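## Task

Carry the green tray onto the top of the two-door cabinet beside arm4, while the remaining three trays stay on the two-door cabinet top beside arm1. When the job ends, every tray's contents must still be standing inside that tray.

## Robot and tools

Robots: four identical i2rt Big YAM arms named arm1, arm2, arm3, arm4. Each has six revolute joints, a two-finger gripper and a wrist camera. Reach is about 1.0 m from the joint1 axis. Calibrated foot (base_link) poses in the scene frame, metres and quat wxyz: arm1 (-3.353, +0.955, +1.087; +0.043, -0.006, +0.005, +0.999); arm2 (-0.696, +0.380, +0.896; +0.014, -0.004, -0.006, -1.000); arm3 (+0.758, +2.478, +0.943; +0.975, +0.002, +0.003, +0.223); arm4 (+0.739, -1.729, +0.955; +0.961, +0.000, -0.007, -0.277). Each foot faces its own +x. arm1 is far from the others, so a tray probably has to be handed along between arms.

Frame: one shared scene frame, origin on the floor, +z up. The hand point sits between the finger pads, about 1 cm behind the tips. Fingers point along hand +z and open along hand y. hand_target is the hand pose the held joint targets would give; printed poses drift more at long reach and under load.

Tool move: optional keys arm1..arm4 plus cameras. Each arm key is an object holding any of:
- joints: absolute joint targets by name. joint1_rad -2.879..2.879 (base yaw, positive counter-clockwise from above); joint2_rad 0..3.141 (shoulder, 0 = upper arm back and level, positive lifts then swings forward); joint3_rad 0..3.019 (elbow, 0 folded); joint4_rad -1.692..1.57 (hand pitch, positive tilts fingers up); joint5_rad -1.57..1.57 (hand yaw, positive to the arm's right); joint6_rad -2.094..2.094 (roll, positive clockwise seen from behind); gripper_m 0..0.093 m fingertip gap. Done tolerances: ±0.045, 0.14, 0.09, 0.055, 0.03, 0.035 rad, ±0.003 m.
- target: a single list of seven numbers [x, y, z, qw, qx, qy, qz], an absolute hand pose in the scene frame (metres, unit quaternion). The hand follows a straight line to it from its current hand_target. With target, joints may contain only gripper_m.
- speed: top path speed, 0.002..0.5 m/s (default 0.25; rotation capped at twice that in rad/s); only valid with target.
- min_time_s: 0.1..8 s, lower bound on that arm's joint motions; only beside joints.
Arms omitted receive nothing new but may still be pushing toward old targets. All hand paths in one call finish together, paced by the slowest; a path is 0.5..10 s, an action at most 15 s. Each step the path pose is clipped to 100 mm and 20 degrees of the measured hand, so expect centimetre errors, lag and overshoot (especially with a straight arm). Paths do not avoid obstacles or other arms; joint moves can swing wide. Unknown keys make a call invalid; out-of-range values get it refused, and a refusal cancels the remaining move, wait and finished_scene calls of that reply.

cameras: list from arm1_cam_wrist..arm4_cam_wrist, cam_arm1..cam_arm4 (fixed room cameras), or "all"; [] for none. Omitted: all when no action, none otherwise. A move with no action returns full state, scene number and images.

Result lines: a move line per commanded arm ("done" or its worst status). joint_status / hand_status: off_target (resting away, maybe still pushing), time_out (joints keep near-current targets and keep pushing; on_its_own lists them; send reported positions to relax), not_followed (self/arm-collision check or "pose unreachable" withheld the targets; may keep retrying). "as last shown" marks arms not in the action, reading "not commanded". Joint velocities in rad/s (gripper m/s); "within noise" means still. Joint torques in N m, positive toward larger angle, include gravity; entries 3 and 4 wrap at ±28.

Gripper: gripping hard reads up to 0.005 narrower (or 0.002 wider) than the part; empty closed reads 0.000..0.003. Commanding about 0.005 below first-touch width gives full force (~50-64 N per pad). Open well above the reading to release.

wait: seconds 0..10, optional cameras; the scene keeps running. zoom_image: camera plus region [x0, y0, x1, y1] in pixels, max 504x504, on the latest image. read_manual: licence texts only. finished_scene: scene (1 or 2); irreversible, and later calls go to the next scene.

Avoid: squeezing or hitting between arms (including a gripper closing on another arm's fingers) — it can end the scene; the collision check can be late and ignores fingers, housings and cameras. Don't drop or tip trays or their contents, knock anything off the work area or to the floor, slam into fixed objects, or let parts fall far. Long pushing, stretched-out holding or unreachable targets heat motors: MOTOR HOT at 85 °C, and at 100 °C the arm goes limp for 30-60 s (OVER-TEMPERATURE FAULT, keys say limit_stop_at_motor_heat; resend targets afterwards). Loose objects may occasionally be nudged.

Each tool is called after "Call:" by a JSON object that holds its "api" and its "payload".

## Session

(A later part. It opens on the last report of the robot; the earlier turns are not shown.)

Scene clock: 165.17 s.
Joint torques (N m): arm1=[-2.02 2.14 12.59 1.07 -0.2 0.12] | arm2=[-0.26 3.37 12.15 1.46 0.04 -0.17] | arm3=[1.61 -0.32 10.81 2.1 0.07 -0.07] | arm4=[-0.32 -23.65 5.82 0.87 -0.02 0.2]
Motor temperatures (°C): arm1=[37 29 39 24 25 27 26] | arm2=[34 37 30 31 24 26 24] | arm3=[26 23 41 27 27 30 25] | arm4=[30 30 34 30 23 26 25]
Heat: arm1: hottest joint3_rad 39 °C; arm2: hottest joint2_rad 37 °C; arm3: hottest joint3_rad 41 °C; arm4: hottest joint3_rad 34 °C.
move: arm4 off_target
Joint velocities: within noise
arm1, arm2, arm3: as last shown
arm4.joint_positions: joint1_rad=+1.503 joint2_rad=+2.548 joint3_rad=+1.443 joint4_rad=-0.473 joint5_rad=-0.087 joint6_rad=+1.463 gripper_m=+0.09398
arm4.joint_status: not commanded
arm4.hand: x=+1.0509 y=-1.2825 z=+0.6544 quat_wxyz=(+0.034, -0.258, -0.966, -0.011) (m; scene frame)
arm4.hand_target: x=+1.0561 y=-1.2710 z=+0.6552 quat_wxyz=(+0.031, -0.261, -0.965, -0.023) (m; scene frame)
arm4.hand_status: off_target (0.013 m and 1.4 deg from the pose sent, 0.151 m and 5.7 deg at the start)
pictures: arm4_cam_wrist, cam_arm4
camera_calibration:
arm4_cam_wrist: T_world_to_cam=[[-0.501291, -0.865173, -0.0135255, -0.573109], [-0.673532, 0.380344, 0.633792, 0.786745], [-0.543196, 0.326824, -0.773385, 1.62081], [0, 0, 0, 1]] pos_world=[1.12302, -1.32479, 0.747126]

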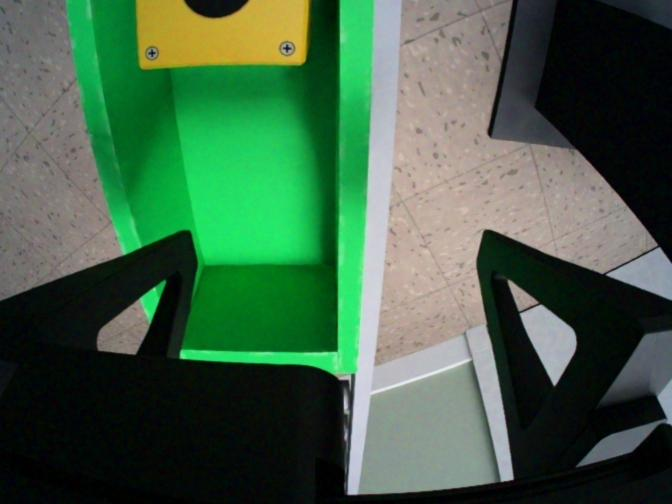

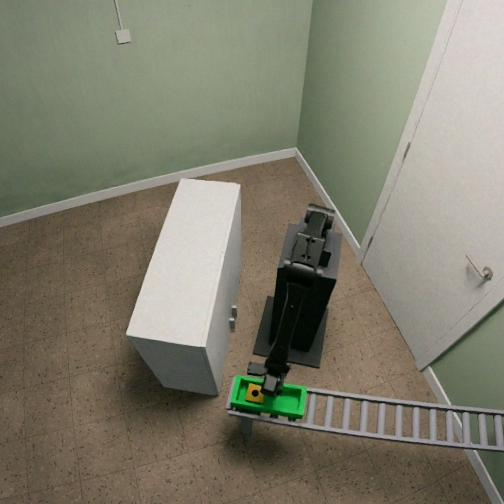

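Call:
{"api": "move", "payload": {"arm4": {"target": [1.0614, -1.2817, 0.580, -0.031, 0.2613, 0.9653, 0.0227], "speed": 0.12}, "cameras": ["arm4_cam_wrist"]}}

Call:
{"api": "zoom_image", "payload": {"camera": "arm4_cam_wrist", "region": [160, 0, 560, 400]}}

Scene clock: 168.03 s.
Joint torques (N m): arm1=[-1.44 2.08 12.52 1.17 -0.18 0.11] | arm2=[-0.09 3.49 12.16 1.48 0.05 -0.17] | arm3=[1.9 -0.32 10.76 2.1 0.08 -0.06] | arm4=[-1.14 -23.41 5.15 0.91 -0.02 0]
Motor temperatures (°C): arm1=[37 29 39 24 25 27 26] | arm2=[34 36 30 31 24 26 24] | arm3=[26 23 41 27 27 30 25] | arm4=[30 31 34 30 23 26 25]
Heat: arm1: hottest joint3_rad 39 °C; arm2: hottest joint2_rad 36 °C; arm3: hottest joint3_rad 41 °C; arm4: hottest joint3_rad 34 °C.
move: arm4 done
Joint velocities: within noise
arm1, arm2, arm3: as last shown
arm4.joint_positions: joint1_rad=+1.497 joint2_rad=+2.715 joint3_rad=+1.538 joint4_rad=-0.398 joint5_rad=-0.087 joint6_rad=+1.464 gripper_m=+0.09398
arm4.joint_status: not commanded
arm4.hand: x=+1.0530 y=-1.2873 z=+0.5824 quat_wxyz=(+0.034, -0.261, -0.965, -0.013) (m; scene frame)
arm4.hand_target: x=+1.0612 y=-1.2820 z=+0.5801 quat_wxyz=(+0.031, -0.261, -0.965, -0.023) (m; scene frame)
arm4.hand_status: done (0.010 m and 1.1 deg from the pose sent, 0.075 m and 1.4 deg at the start)
pictures: arm4_cam_wrist
camera_calibration:
arm4_cam_wrist: T_world_to_cam=[[-0.507222, -0.861641, -0.017362, -0.564165], [-0.672324, 0.383013, 0.633468, 0.837933], [-0.539172, 0.332981, -0.773574, 1.5717], [0, 0, 0, 1]] pos_world=[1.12462, -1.33039, 0.675226]

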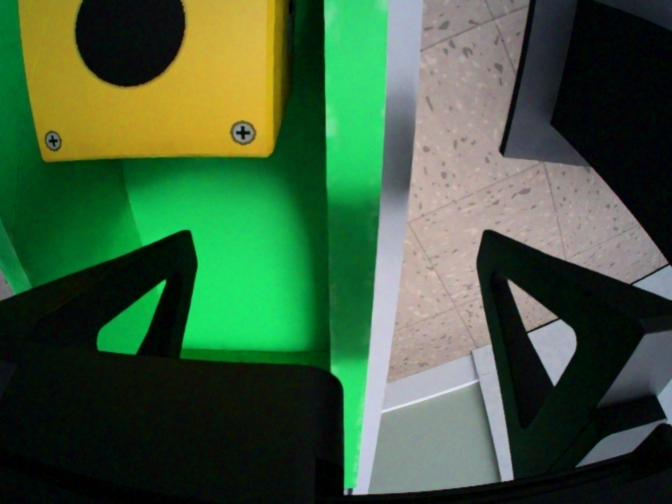

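Scaled by 1.260 from the camera's 672x504 image, which has a finer 960x720 frame.

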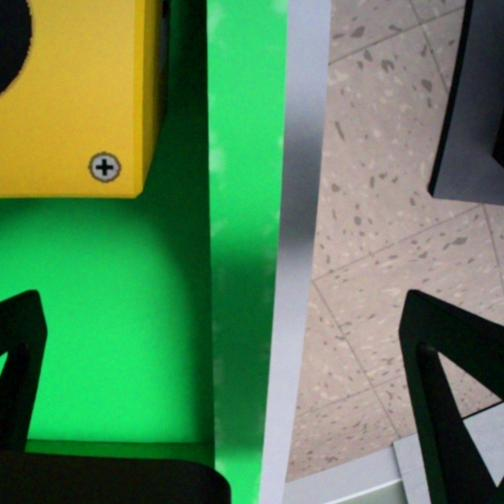

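Call:
{"api": "move", "payload": {"arm4": {"target": [1.0595, -1.2865, 0.565, -0.031, 0.2613, 0.9653, 0.0227], "speed": 0.1}, "cameras": ["arm4_cam_wrist"]}}

Scene clock: 170.00 s.
Joint torques (N m): arm1=[-1.55 1.85 12.52 1.18 -0.18 0.11] | arm2=[-0.15 3.49 12.16 1.46 0.04 -0.16] | arm3=[1.79 -0.26 10.84 2.09 0.09 -0.05] | arm4=[-1.2 -22.83 5.2 0.98 -0.02 -0.02]
Motor temperatures (°C): arm1=[37 29 39 24 25 27 26] | arm2=[34 36 30 31 24 26 24] | arm3=[26 23 41 27 27 30 25] | arm4=[30 31 34 30 23 26 25]
Heat: arm1: hottest joint3_rad 39 °C; arm2: hottest joint2_rad 36 °C; arm3: hottest joint3_rad 41 °C; arm4: hottest joint3_rad 34 °C.
move: arm4 done
Joint velocities: within noise
arm1, arm2, arm3: as last shown
arm4.joint_positions: joint1_rad=+1.496 joint2_rad=+2.738 joint3_rad=+1.545 joint4_rad=-0.377 joint5_rad=-0.087 joint6_rad=+1.464 gripper_m=+0.09398
arm4.joint_status: not commanded
arm4.hand: x=+1.0519 y=-1.2897 z=+0.5712 quat_wxyz=(+0.033, -0.261, -0.965, -0.015) (m; scene frame)
arm4.hand_target: x=+1.0594 y=-1.2867 z=+0.5653 quat_wxyz=(+0.031, -0.261, -0.965, -0.023) (m; scene frame)
arm4.hand_status: done (0.010 m and 0.9 deg from the pose sent, 0.019 m and 1.1 deg at the start)
pictures: arm4_cam_wrist
camera_calibration:
arm4_cam_wrist: T_world_to_cam=[[-0.507746, -0.861237, -0.0215577, -0.563479], [-0.673651, 0.381307, 0.633087, 0.844591], [-0.537018, 0.33597, -0.773781, 1.56488], [0, 0, 0, 1]] pos_world=[1.12322, -1.33309, 0.664026]

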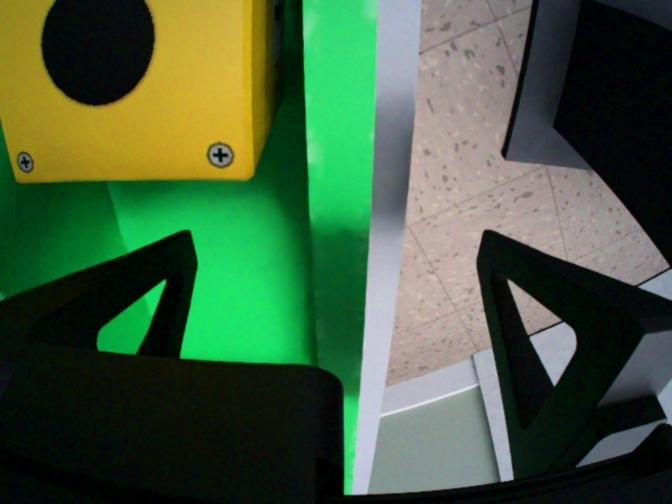

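Call:
{"api": "move", "payload": {"arm4": {"joints": {"gripper_m": 0.0}}, "cameras": []}}

Call:
{"api": "move", "payload": {"arm4": {"target": [1.0595, -1.2865, 0.64, -0.031, 0.2613, 0.9653, 0.0227], "speed": 0.12}, "cameras": ["arm4_cam_wrist", "cam_arm4"]}}

Call:
{"api": "zoom_image", "payload": {"camera": "cam_arm4", "region": [190, 320, 340, 450]}}

Scene clock: 171.23 s.
Joint torques (N m): arm1=[-1.55 1.96 12.52 1.14 -0.19 0.1] | arm2=[-0.21 3.43 12.16 1.46 0.04 -0.18] | arm3=[1.96 -0.32 10.71 2.07 0.06 -0.04] | arm4=[-1.14 -22.59 5.22 0.98 0.07 0.01]
Motor temperatures (°C): arm1=[37 29 39 24 25 27 26] | arm2=[34 36 30 31 24 26 24] | arm3=[26 23 41 27 27 30 25] | arm4=[30 31 34 30 23 26 25]
Heat: arm1: hottest joint3_rad 39 °C; arm2: hottest joint2_rad 36 °C; arm3: hottest joint3_rad 41 °C; arm4: hottest joint3_rad 34 °C.
move: arm4 off_target
Joint velocities: within noise
arm1, arm2, arm3: as last shown
arm4.joint_positions: joint1_rad=+1.496 joint2_rad=+2.738 joint3_rad=+1.545 joint4_rad=-0.377 joint5_rad=-0.089 joint6_rad=+1.461 gripper_m=+0.01066
arm4.joint_status: gripper_m off_target (ended at +0.01068, target +0.00000)
arm4.hand: x=+1.0517 y=-1.2893 z=+0.5713 quat_wxyz=(+0.034, -0.260, -0.965, -0.016) (m; scene frame)
arm4.hand_target: x=+1.0594 y=-1.2867 z=+0.5653 quat_wxyz=(+0.031, -0.261, -0.965, -0.023) (m; scene frame)
arm4.hand_status: not commanded
pictures: none
No camera images: "cameras" was empty.

Scene clock: 172.63 s.
Joint torques (N m): arm1=[-1.67 1.85 12.51 1.21 -0.17 0.13] | arm2=[-0.21 3.43 12.16 1.47 0.05 -0.18] | arm3=[1.67 -0.32 10.73 2 0.09 -0.06] | arm4=[-1.08 -28.34 3.56 0.43 0.21 0.02]
Motor temperatures (°C): arm1=[37 29 40 24 25 27 26] | arm2=[34 36 30 31 24 26 23] | arm3=[26 23 41 27 27 30 25] | arm4=[30 31 33 30 23 26 26]
Heat: arm1: hottest joint3_rad 40 °C; arm2: hottest joint2_rad 36 °C; arm3: hottest joint3_rad 41 °C; arm4: hottest joint3_rad 33 °C.
move: arm4 off_target
Joint velocities: within noise
arm1, arm2, arm3: as last shown
arm4.joint_positions: joint1_rad=+1.494 joint2_rad=+2.627 joint3_rad=+1.444 joint4_rad=-0.423 joint5_rad=-0.092 joint6_rad=+1.457 gripper_m=+0.01066
arm4.joint_status: not commanded
arm4.hand: x=+1.0409 y=-1.3034 z=+0.6140 quat_wxyz=(+0.042, -0.260, -0.965, +0.000) (m; scene frame)
arm4.hand_target: x=+1.0593 y=-1.2869 z=+0.6396 quat_wxyz=(+0.031, -0.261, -0.965, -0.023) (m; scene frame)
arm4.hand_status: off_target (0.036 m and 2.9 deg from the pose sent, 0.069 m and 0.8 deg at the start)
pictures: arm4_cam_wrist, cam_arm4
camera_calibration:
arm4_cam_wrist: T_world_to_cam=[[-0.504418, -0.863354, 0.0134769, -0.607635], [-0.658835, 0.394922, 0.640291, 0.813229], [-0.558121, 0.314096, -0.768014, 1.58661], [0, 0, 0, 1]] pos_world=[1.1148, -1.34411, 0.706021]

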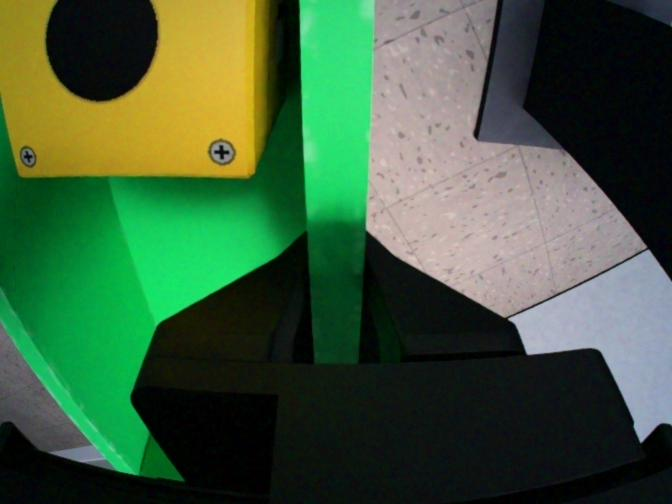

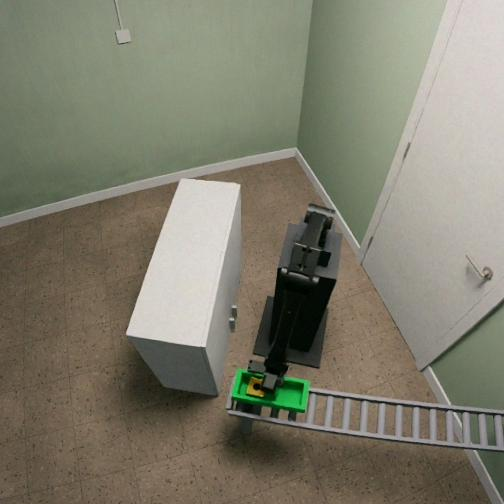

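Scaled by 3.360 from the camera's 504x504 image, which has a finer 720x720 frame.

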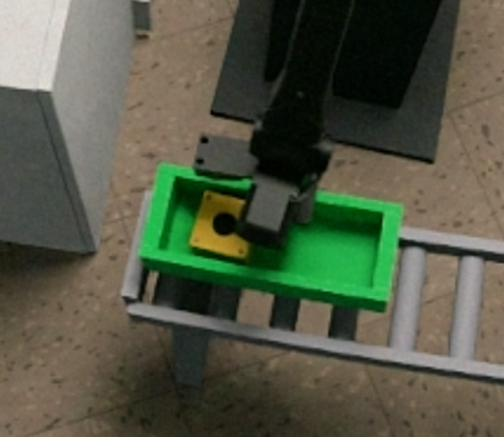

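Call:
{"api": "move", "payload": {"arm4": {"target": [1.0595, -1.287, 0.95, -0.031, 0.2613, 0.9653, 0.0227], "speed": 0.3}, "cameras": []}}

Call:
{"api": "move", "payload": {"arm4": {"joints": {"joint1_rad": 0.2141, "joint2_rad": 1.89, "joint3_rad": 1.195, "joint4_rad": -0.7854, "joint5_rad": 0.0, "joint6_rad": 1.653}, "min_time_s": 3}, "cameras": ["arm4_cam_wrist", "cam_arm4"]}}

Call:
{"api": "zoom_image", "payload": {"camera": "cam_arm4", "region": [110, 170, 290, 350]}}

Scene clock: 177.97 s.
Joint torques (N m): arm1=[-1.44 2.43 12.56 1.14 -0.16 0.12] | arm2=[-0.21 3.49 12.18 1.46 0.04 -0.16] | arm3=[2.08 -0.62 10.73 2.02 0.07 -0.04] | arm4=[-1.14 -24.12 11.08 0.23 0.23 -0.05]
Motor temperatures (°C): arm1=[37 29 40 24 25 27 26] | arm2=[34 36 30 31 24 26 23] | arm3=[26 23 41 27 27 30 25] | arm4=[30 31 33 30 23 26 26]
Heat: arm1: hottest joint3_rad 40 °C; arm2: hottest joint2_rad 36 °C; arm3: hottest joint3_rad 41 °C; arm4: hottest joint3_rad 33 °C.
move: arm4 off_target
Joint velocities: within noise
arm1, arm2, arm3: as last shown
arm4.joint_positions: joint1_rad=+1.485 joint2_rad=+1.983 joint3_rad=+1.302 joint4_rad=-0.951 joint5_rad=-0.092 joint6_rad=+1.457 gripper_m=+0.01066
arm4.joint_status: not commanded
arm4.hand: x=+1.0385 y=-1.3069 z=+0.9201 quat_wxyz=(+0.047, -0.265, -0.963, +0.012) (m; scene frame)
arm4.hand_target: x=+1.0586 y=-1.2884 z=+0.9506 quat_wxyz=(+0.031, -0.261, -0.965, -0.023) (m; scene frame)
arm4.hand_status: off_target (0.042 m and 4.4 deg from the pose sent, 0.337 m and 2.9 deg at the start; pose on its path clipped on 15 of 56 steps)
pictures: none
No camera images: "cameras" was empty.

Scene clock: 181.67 s.
Joint torques (N m): arm1=[-1.49 1.96 12.49 1.21 -0.2 0.12] | arm2=[-0.09 3.6 12.21 1.46 0.04 -0.17] | arm3=[1.79 -0.32 10.71 1.98 0.1 -0.07] | arm4=[0.97 -24.76 7.58 1.35 0.34 0.15]
Motor temperatures (°C): arm1=[37 29 40 24 25 27 26] | arm2=[34 35 30 31 24 26 23] | arm3=[26 23 41 27 27 30 25] | arm4=[30 31 33 30 23 26 26]
Heat: arm1: hottest joint3_rad 40 °C; arm2: hottest joint2_rad 35 °C; arm3: hottest joint3_rad 41 °C; arm4: hottest joint3_rad 33 °C.
move: arm4 done
Joint velocities: within noise
arm1, arm2, arm3: as last shown
arm4.joint_positions: joint1_rad=+0.208 joint2_rad=+1.942 joint3_rad=+1.184 joint4_rad=-0.802 joint5_rad=-0.005 joint6_rad=+1.642 gripper_m=+0.01066
arm4.joint_status: all done
arm4.hand: x=+1.2107 y=-1.9029 z=+0.9105 quat_wxyz=(-0.009, -0.840, -0.542, -0.010) (m; scene frame)
arm4.hand_target: x=+1.2286 y=-1.9068 z=+0.9400 quat_wxyz=(-0.042, -0.840, -0.539, -0.032) (m; scene frame)
arm4.hand_status: not commanded
pictures: arm4_cam_wrist, cam_arm4
camera_calibration:
arm4_cam_wrist: T_world_to_cam=[[-0.909172, 0.415009, -0.0342566, 1.92245], [0.319524, 0.748008, 0.581711, 0.512752], [0.267039, 0.51793, -0.812674, 1.52692], [0, 0, 0, 1]] pos_world=[1.17625, -1.97221, 1.00847]

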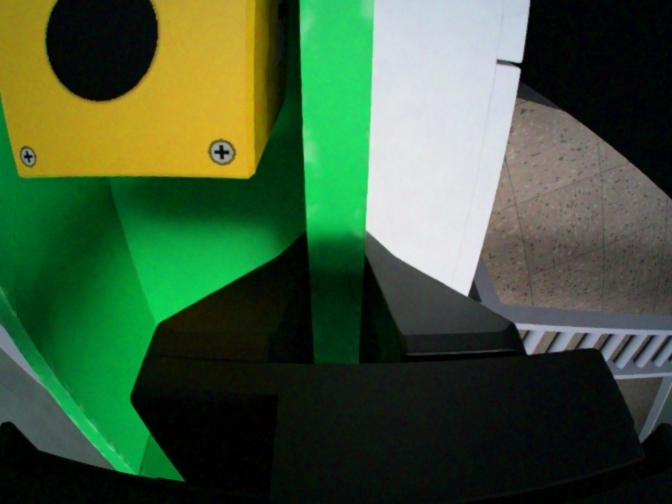

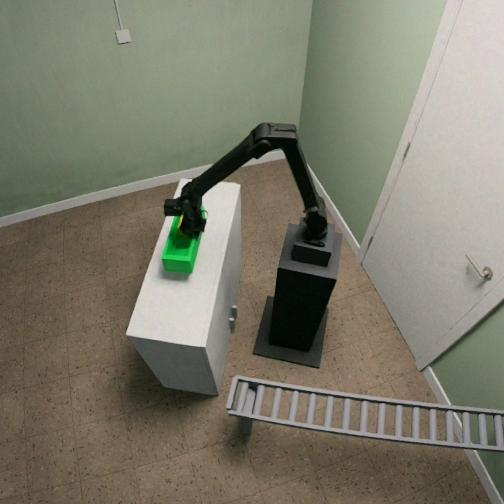

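Scaled by 2.800 from the camera's 504x504 image, which has a finer 720x720 frame.

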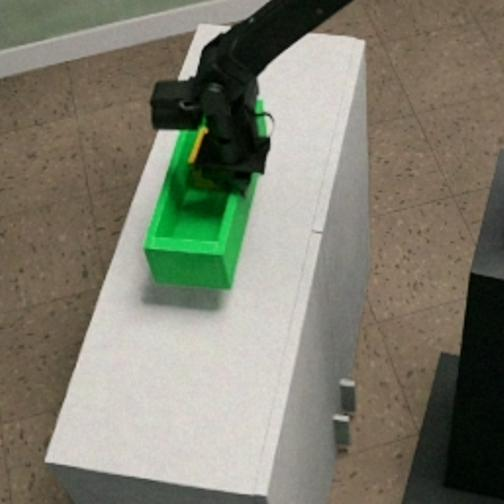

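Call:
{"api": "move", "payload": {"arm4": {"target": [1.2286, -1.9068, 0.8645, 0.0337, 0.8415, 0.5402, 0.0216], "speed": 0.15}, "cameras": ["arm4_cam_wrist", "cam_arm4"]}}

Call:
{"api": "zoom_image", "payload": {"camera": "cam_arm4", "region": [110, 170, 290, 350]}}

Scene clock: 184.20 s.
Joint torques (N m): arm1=[-1.73 1.85 12.6 1.21 -0.16 0.11] | arm2=[-0.21 3.49 12.18 1.44 0.04 -0.17] | arm3=[1.9 -0.32 10.76 2 0.07 -0.07] | arm4=[0.32 -24.06 6.98 1.25 0.51 0.16]
Motor temperatures (°C): arm1=[37 29 40 24 25 27 26] | arm2=[34 35 30 31 24 26 23] | arm3=[26 23 41 27 27 30 24] | arm4=[30 31 33 30 23 26 26]
Heat: arm1: hottest joint3_rad 40 °C; arm2: hottest joint2_rad 35 °C; arm3: hottest joint3_rad 41 °C; arm4: hottest joint3_rad 33 °C.
move: arm4 off_target
Joint velocities: within noise
arm1.joint_positions: joint1_rad=+0.101 joint2_rad=+0.631 joint3_rad=+1.345 joint4_rad=-1.257 joint5_rad=+0.003 joint6_rad=-0.465 gripper_m=+0.06994
arm1.joint_status: not commanded
arm1.hand: x=-3.6162 y=+0.9581 z=+1.6145 quat_wxyz=(-0.105, +0.849, +0.205, -0.475) (m; scene frame)
arm1.hand_target: x=-3.6110 y=+0.9610 z=+1.6309 quat_wxyz=(-0.106, +0.847, +0.194, -0.484) (m; scene frame)
arm1.hand_status: not commanded
arm2.joint_positions: joint1_rad=+0.446 joint2_rad=+0.619 joint3_rad=+1.405 joint4_rad=-1.283 joint5_rad=+0.002 joint6_rad=+0.289 gripper_m=+0.06994
arm2.joint_status: not commanded
arm2.hand: x=-0.9061 y=+0.2774 z=+1.4563 quat_wxyz=(-0.194, -0.852, -0.077, +0.479) (m; scene frame)
arm2.hand_target: x=-0.9028 y=+0.2813 z=+1.4672 quat_wxyz=(-0.193, -0.849, -0.076, +0.486) (m; scene frame)
arm2.hand_status: not commanded
arm3.joint_positions: joint1_rad=-0.331 joint2_rad=+0.647 joint3_rad=+1.368 joint4_rad=-1.341 joint5_rad=+0.187 joint6_rad=+0.489 gripper_m=+0.09396
arm3.joint_status: not commanded
arm3.hand: x=+1.0113 y=+2.4730 z=+1.4646 quat_wxyz=(-0.457, -0.206, -0.864, -0.057) (m; scene frame)
arm3.hand_target: x=+1.0095 y=+2.4728 z=+1.4774 quat_wxyz=(-0.469, -0.206, -0.857, -0.062) (m; scene frame)
arm3.hand_status: not commanded
arm4.joint_positions: joint1_rad=+0.209 joint2_rad=+2.076 joint3_rad=+1.165 joint4_rad=-0.666 joint5_rad=-0.003 joint6_rad=+1.644 gripper_m=+0.01066
arm4.joint_status: not commanded
arm4.hand: x=+1.2070 y=-1.9011 z=+0.8418 quat_wxyz=(-0.003, -0.841, -0.542, -0.004) (m; scene frame)
arm4.hand_target: x=+1.2280 y=-1.9064 z=+0.8647 quat_wxyz=(-0.033, -0.841, -0.540, -0.022) (m; scene frame)
arm4.hand_status: off_target (0.032 m and 4.1 deg from the pose sent, 0.050 m and 3.2 deg at the start)
pictures: arm4_cam_wrist, cam_arm4
camera_calibration:
arm4_cam_wrist: T_world_to_cam=[[-0.909398, 0.415524, -0.0183342, 1.90391], [0.329011, 0.745629, 0.579473, 0.538441], [0.254455, 0.520939, -0.814785, 1.49386], [0, 0, 0, 1]] pos_world=[1.17414, -1.97081, 0.940069]

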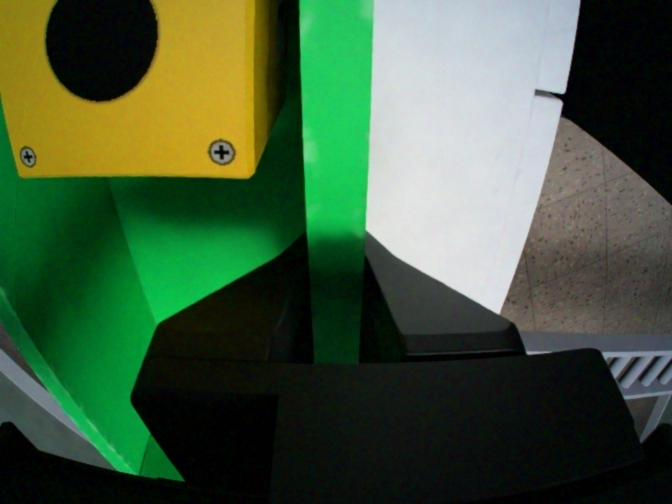

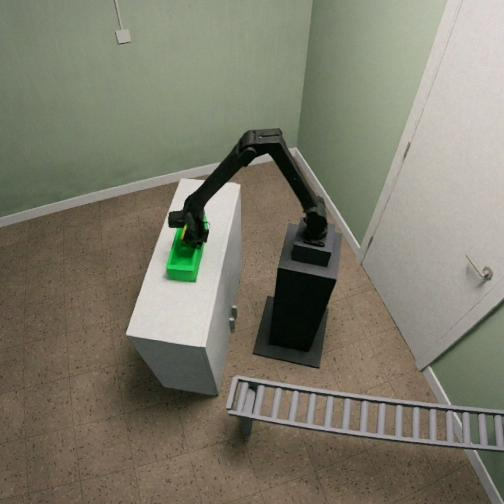

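Scaled by 2.800 from the camera's 504x504 image, which has a finer 720x720 frame.

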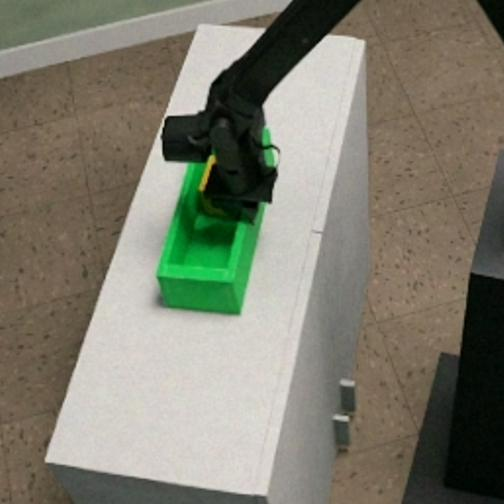

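Call:
{"api": "move", "payload": {"arm4": {"target": [1.2280, -1.9064, 0.838, 0.0337, 0.8415, 0.5402, 0.0216], "speed": 0.07}, "cameras": ["cam_arm4"]}}

Call:
{"api": "zoom_image", "payload": {"camera": "cam_arm4", "region": [140, 190, 260, 310]}}

Scene clock: 185.53 s.
Joint torques (N m): arm1=[-1.79 2.2 12.62 1.18 -0.16 0.12] | arm2=[-0.32 3.43 12.16 1.43 0.05 -0.17] | arm3=[1.96 -0.62 10.77 1.95 0.08 -0.07] | arm4=[0.38 -20.72 6.64 1.68 0.48 0.16]
Motor temperatures (°C): arm1=[37 29 40 24 25 27 26] | arm2=[34 35 30 31 24 26 23] | arm3=[26 23 41 27 27 30 24] | arm4=[30 31 33 30 23 26 26]
Heat: arm1: hottest joint3_rad 40 °C; arm2: hottest joint2_rad 35 °C; arm3: hottest joint3_rad 41 °C; arm4: hottest joint3_rad 33 °C.
move: arm4 off_target
Joint velocities: within noise
arm1, arm2, arm3: as last shown
arm4.joint_positions: joint1_rad=+0.209 joint2_rad=+2.092 joint3_rad=+1.165 joint4_rad=-0.618 joint5_rad=-0.002 joint6_rad=+1.644 gripper_m=+0.01066
arm4.joint_status: not commanded
arm4.hand: x=+1.2143 y=-1.9038 z=+0.8343 quat_wxyz=(-0.016, -0.840, -0.542, -0.013) (m; scene frame)
arm4.hand_target: x=+1.2278 y=-1.9062 z=+0.8384 quat_wxyz=(-0.033, -0.841, -0.540, -0.022) (m; scene frame)
arm4.hand_status: off_target (0.014 m and 2.3 deg from the pose sent, 0.022 m and 4.1 deg at the start)
pictures: cam_arm4

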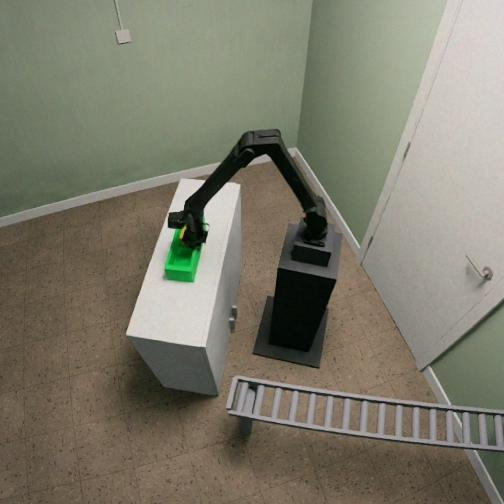

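Scaled by 4.200 from the camera's 504x504 image, which has a finer 720x720 frame.

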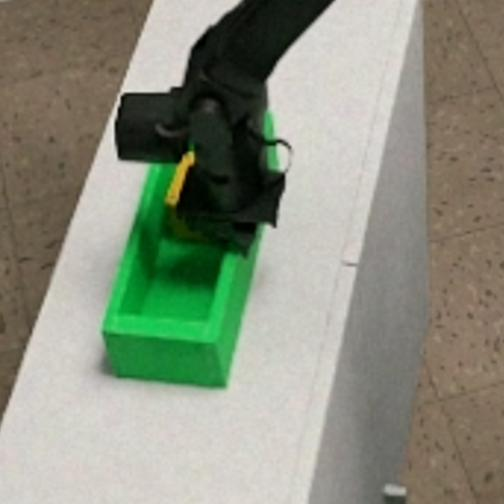

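Call:
{"api": "move", "payload": {"arm4": {"target": [1.2270, -1.9060, 0.832, 0.0126, 0.8415, 0.5402, 0.0081], "speed": 0.07}, "cameras": ["cam_arm4"]}}

Call:
{"api": "zoom_image", "payload": {"camera": "cam_arm4", "region": [140, 190, 260, 310]}}

Scene clock: 187.20 s.
Joint torques (N m): arm1=[-1.67 2.02 12.55 1.18 -0.15 0.12] | arm2=[-0.21 3.6 12.18 1.48 0.05 -0.17] | arm3=[1.55 -0.15 10.73 2.06 0.05 -0.03] | arm4=[0.15 -18.9 8.69 0.06 0.29 0.14]
Motor temperatures (°C): arm1=[37 29 40 24 25 27 26] | arm2=[34 35 30 31 24 26 23] | arm3=[26 23 41 27 27 30 24] | arm4=[29 31 33 30 23 26 26]
Heat: arm1: hottest joint3_rad 40 °C; arm2: hottest joint2_rad 35 °C; arm3: hottest joint3_rad 41 °C; arm4: hottest joint3_rad 33 °C.
move: arm4 off_target
Joint velocities: within noise
arm1, arm2, arm3: as last shown
arm4.joint_positions: joint1_rad=+0.209 joint2_rad=+2.099 joint3_rad=+1.178 joint4_rad=-0.642 joint5_rad=-0.002 joint6_rad=+1.644 gripper_m=+0.01066
arm4.joint_status: not commanded
arm4.hand: x=+1.2140 y=-1.9037 z=+0.8339 quat_wxyz=(-0.009, -0.840, -0.542, -0.008) (m; scene frame)
arm4.hand_target: x=+1.2265 y=-1.9057 z=+0.8321 quat_wxyz=(-0.013, -0.841, -0.540, -0.008) (m; scene frame)
arm4.hand_status: off_target (0.013 m and 0.5 deg from the pose sent, 0.013 m and 0.7 deg at the start)
pictures: cam_arm4

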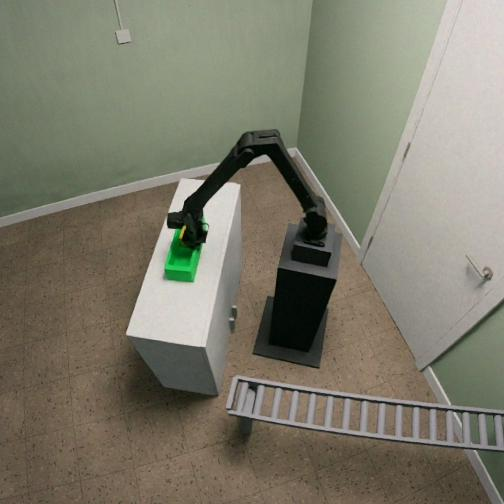

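Scaled by 4.200 from the camera's 504x504 image, which has a finer 720x720 frame.

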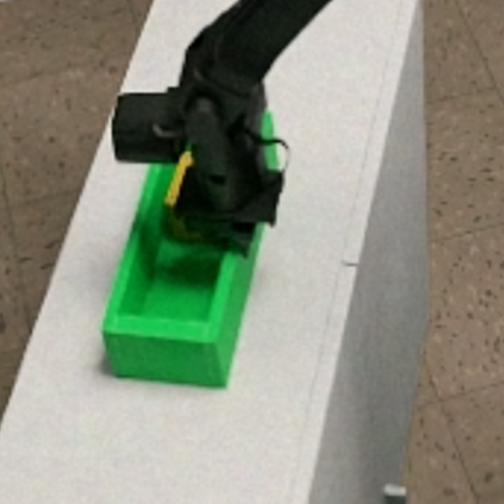

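Call:
{"api": "move", "payload": {"arm4": {"joints": {"gripper_m": 0.06}}, "cameras": []}}

Call:
{"api": "move", "payload": {"arm4": {"target": [1.2235, -1.9050, 0.99, 0.0126, 0.8415, 0.5402, 0.0081], "speed": 0.25}, "cameras": ["cam_arm4", "arm4_cam_wrist", "cam_arm1"]}}

Call:
{"api": "zoom_image", "payload": {"camera": "cam_arm4", "region": [140, 190, 260, 310]}}

Scene clock: 188.43 s.
Joint torques (N m): arm1=[-1.73 2.08 12.63 1.18 -0.16 0.13] | arm2=[-0.15 3.55 12.19 1.48 0.04 -0.17] | arm3=[1.61 -0.21 10.73 1.94 0.09 -0.07] | arm4=[0.15 -19.14 8.36 0.27 0.22 0.14]
Motor temperatures (°C): arm1=[37 29 40 24 25 27 26] | arm2=[34 35 30 31 24 26 23] | arm3=[26 23 41 27 27 30 24] | arm4=[29 31 33 30 23 26 26]
Heat: arm1: hottest joint3_rad 40 °C; arm2: hottest joint2_rad 35 °C; arm3: hottest joint3_rad 41 °C; arm4: hottest joint3_rad 33 °C.
move: arm4 done
Joint velocities: within noise
arm1, arm2, arm3: as last shown
arm4.joint_positions: joint1_rad=+0.209 joint2_rad=+2.102 joint3_rad=+1.183 joint4_rad=-0.642 joint5_rad=+0.000 joint6_rad=+1.644 gripper_m=+0.05984
arm4.joint_status: all done
arm4.hand: x=+1.2154 y=-1.9045 z=+0.8336 quat_wxyz=(-0.010, -0.840, -0.542, -0.007) (m; scene frame)
arm4.hand_target: x=+1.2266 y=-1.9057 z=+0.8321 quat_wxyz=(-0.013, -0.841, -0.540, -0.008) (m; scene frame)
arm4.hand_status: not commanded
pictures: none
No camera images: "cameras" was empty.

Scene clock: 189.83 s.
Joint torques (N m): arm1=[-1.79 1.79 12.52 1.18 -0.17 0.13] | arm2=[-0.21 3.37 12.14 1.5 0.04 -0.17] | arm3=[1.79 -0.5 10.78 2.06 0.09 -0.05] | arm4=[0.21 -18.55 10.71 0.21 0.22 0.14]
Motor temperatures (°C): arm1=[37 29 40 24 25 27 26] | arm2=[34 35 30 31 24 26 23] | arm3=[26 23 41 27 27 30 24] | arm4=[29 31 33 29 23 26 26]
Heat: arm1: hottest joint3_rad 40 °C; arm2: hottest joint2_rad 35 °C; arm3: hottest joint3_rad 41 °C; arm4: hottest joint3_rad 33 °C.
move: arm4 off_target
Joint velocities: within noise
arm1, arm2, arm3: as last shown
arm4.joint_positions: joint1_rad=+0.209 joint2_rad=+1.829 joint3_rad=+1.248 joint4_rad=-0.990 joint5_rad=+0.000 joint6_rad=+1.644 gripper_m=+0.05993
arm4.joint_status: not commanded
arm4.hand: x=+1.2108 y=-1.9028 z=+0.9844 quat_wxyz=(-0.006, -0.840, -0.542, -0.005) (m; scene frame)
arm4.hand_target: x=+1.2232 y=-1.9048 z=+0.9901 quat_wxyz=(-0.013, -0.841, -0.540, -0.008) (m; scene frame)
arm4.hand_status: off_target (0.014 m and 0.8 deg from the pose sent, 0.157 m and 0.4 deg at the start)
pictures: arm4_cam_wrist, cam_arm1, cam_arm4
camera_calibration:
arm4_cam_wrist: T_world_to_cam=[[-0.909426, 0.415111, -0.025048, 1.91652], [0.325863, 0.748731, 0.577248, 0.467796], [0.258376, 0.516802, -0.816185, 1.59866], [0, 0, 0, 1]] pos_world=[1.17744, -1.97201, 1.08277]

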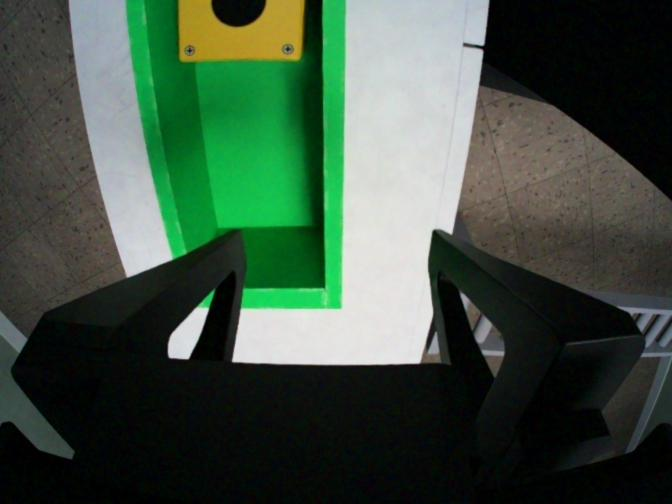

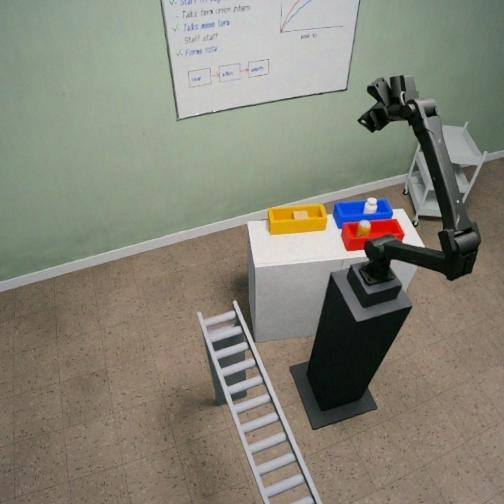

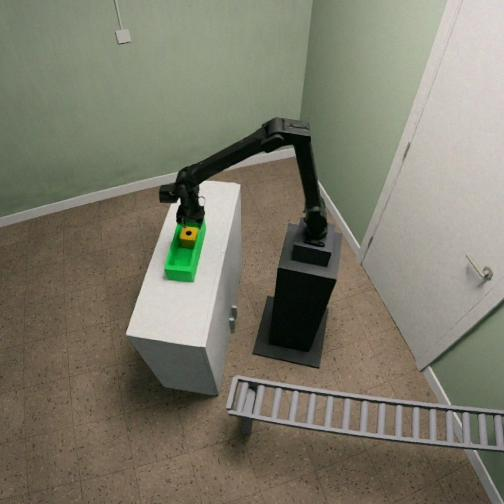

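Scaled by 4.200 from the camera's 504x504 image, which has a finer 720x720 frame.

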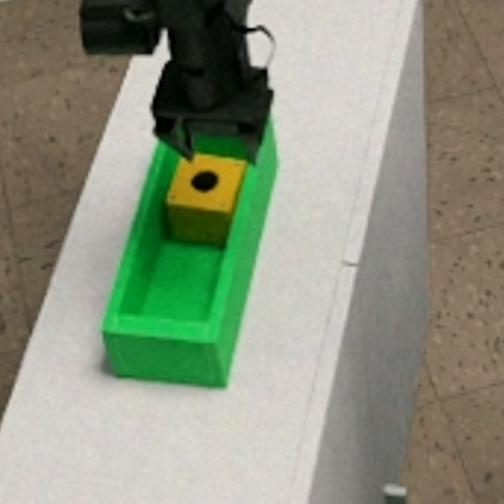

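Call:
{"api": "finished_scene", "payload": {"scene": 1}}

The scene is finished: the task was done.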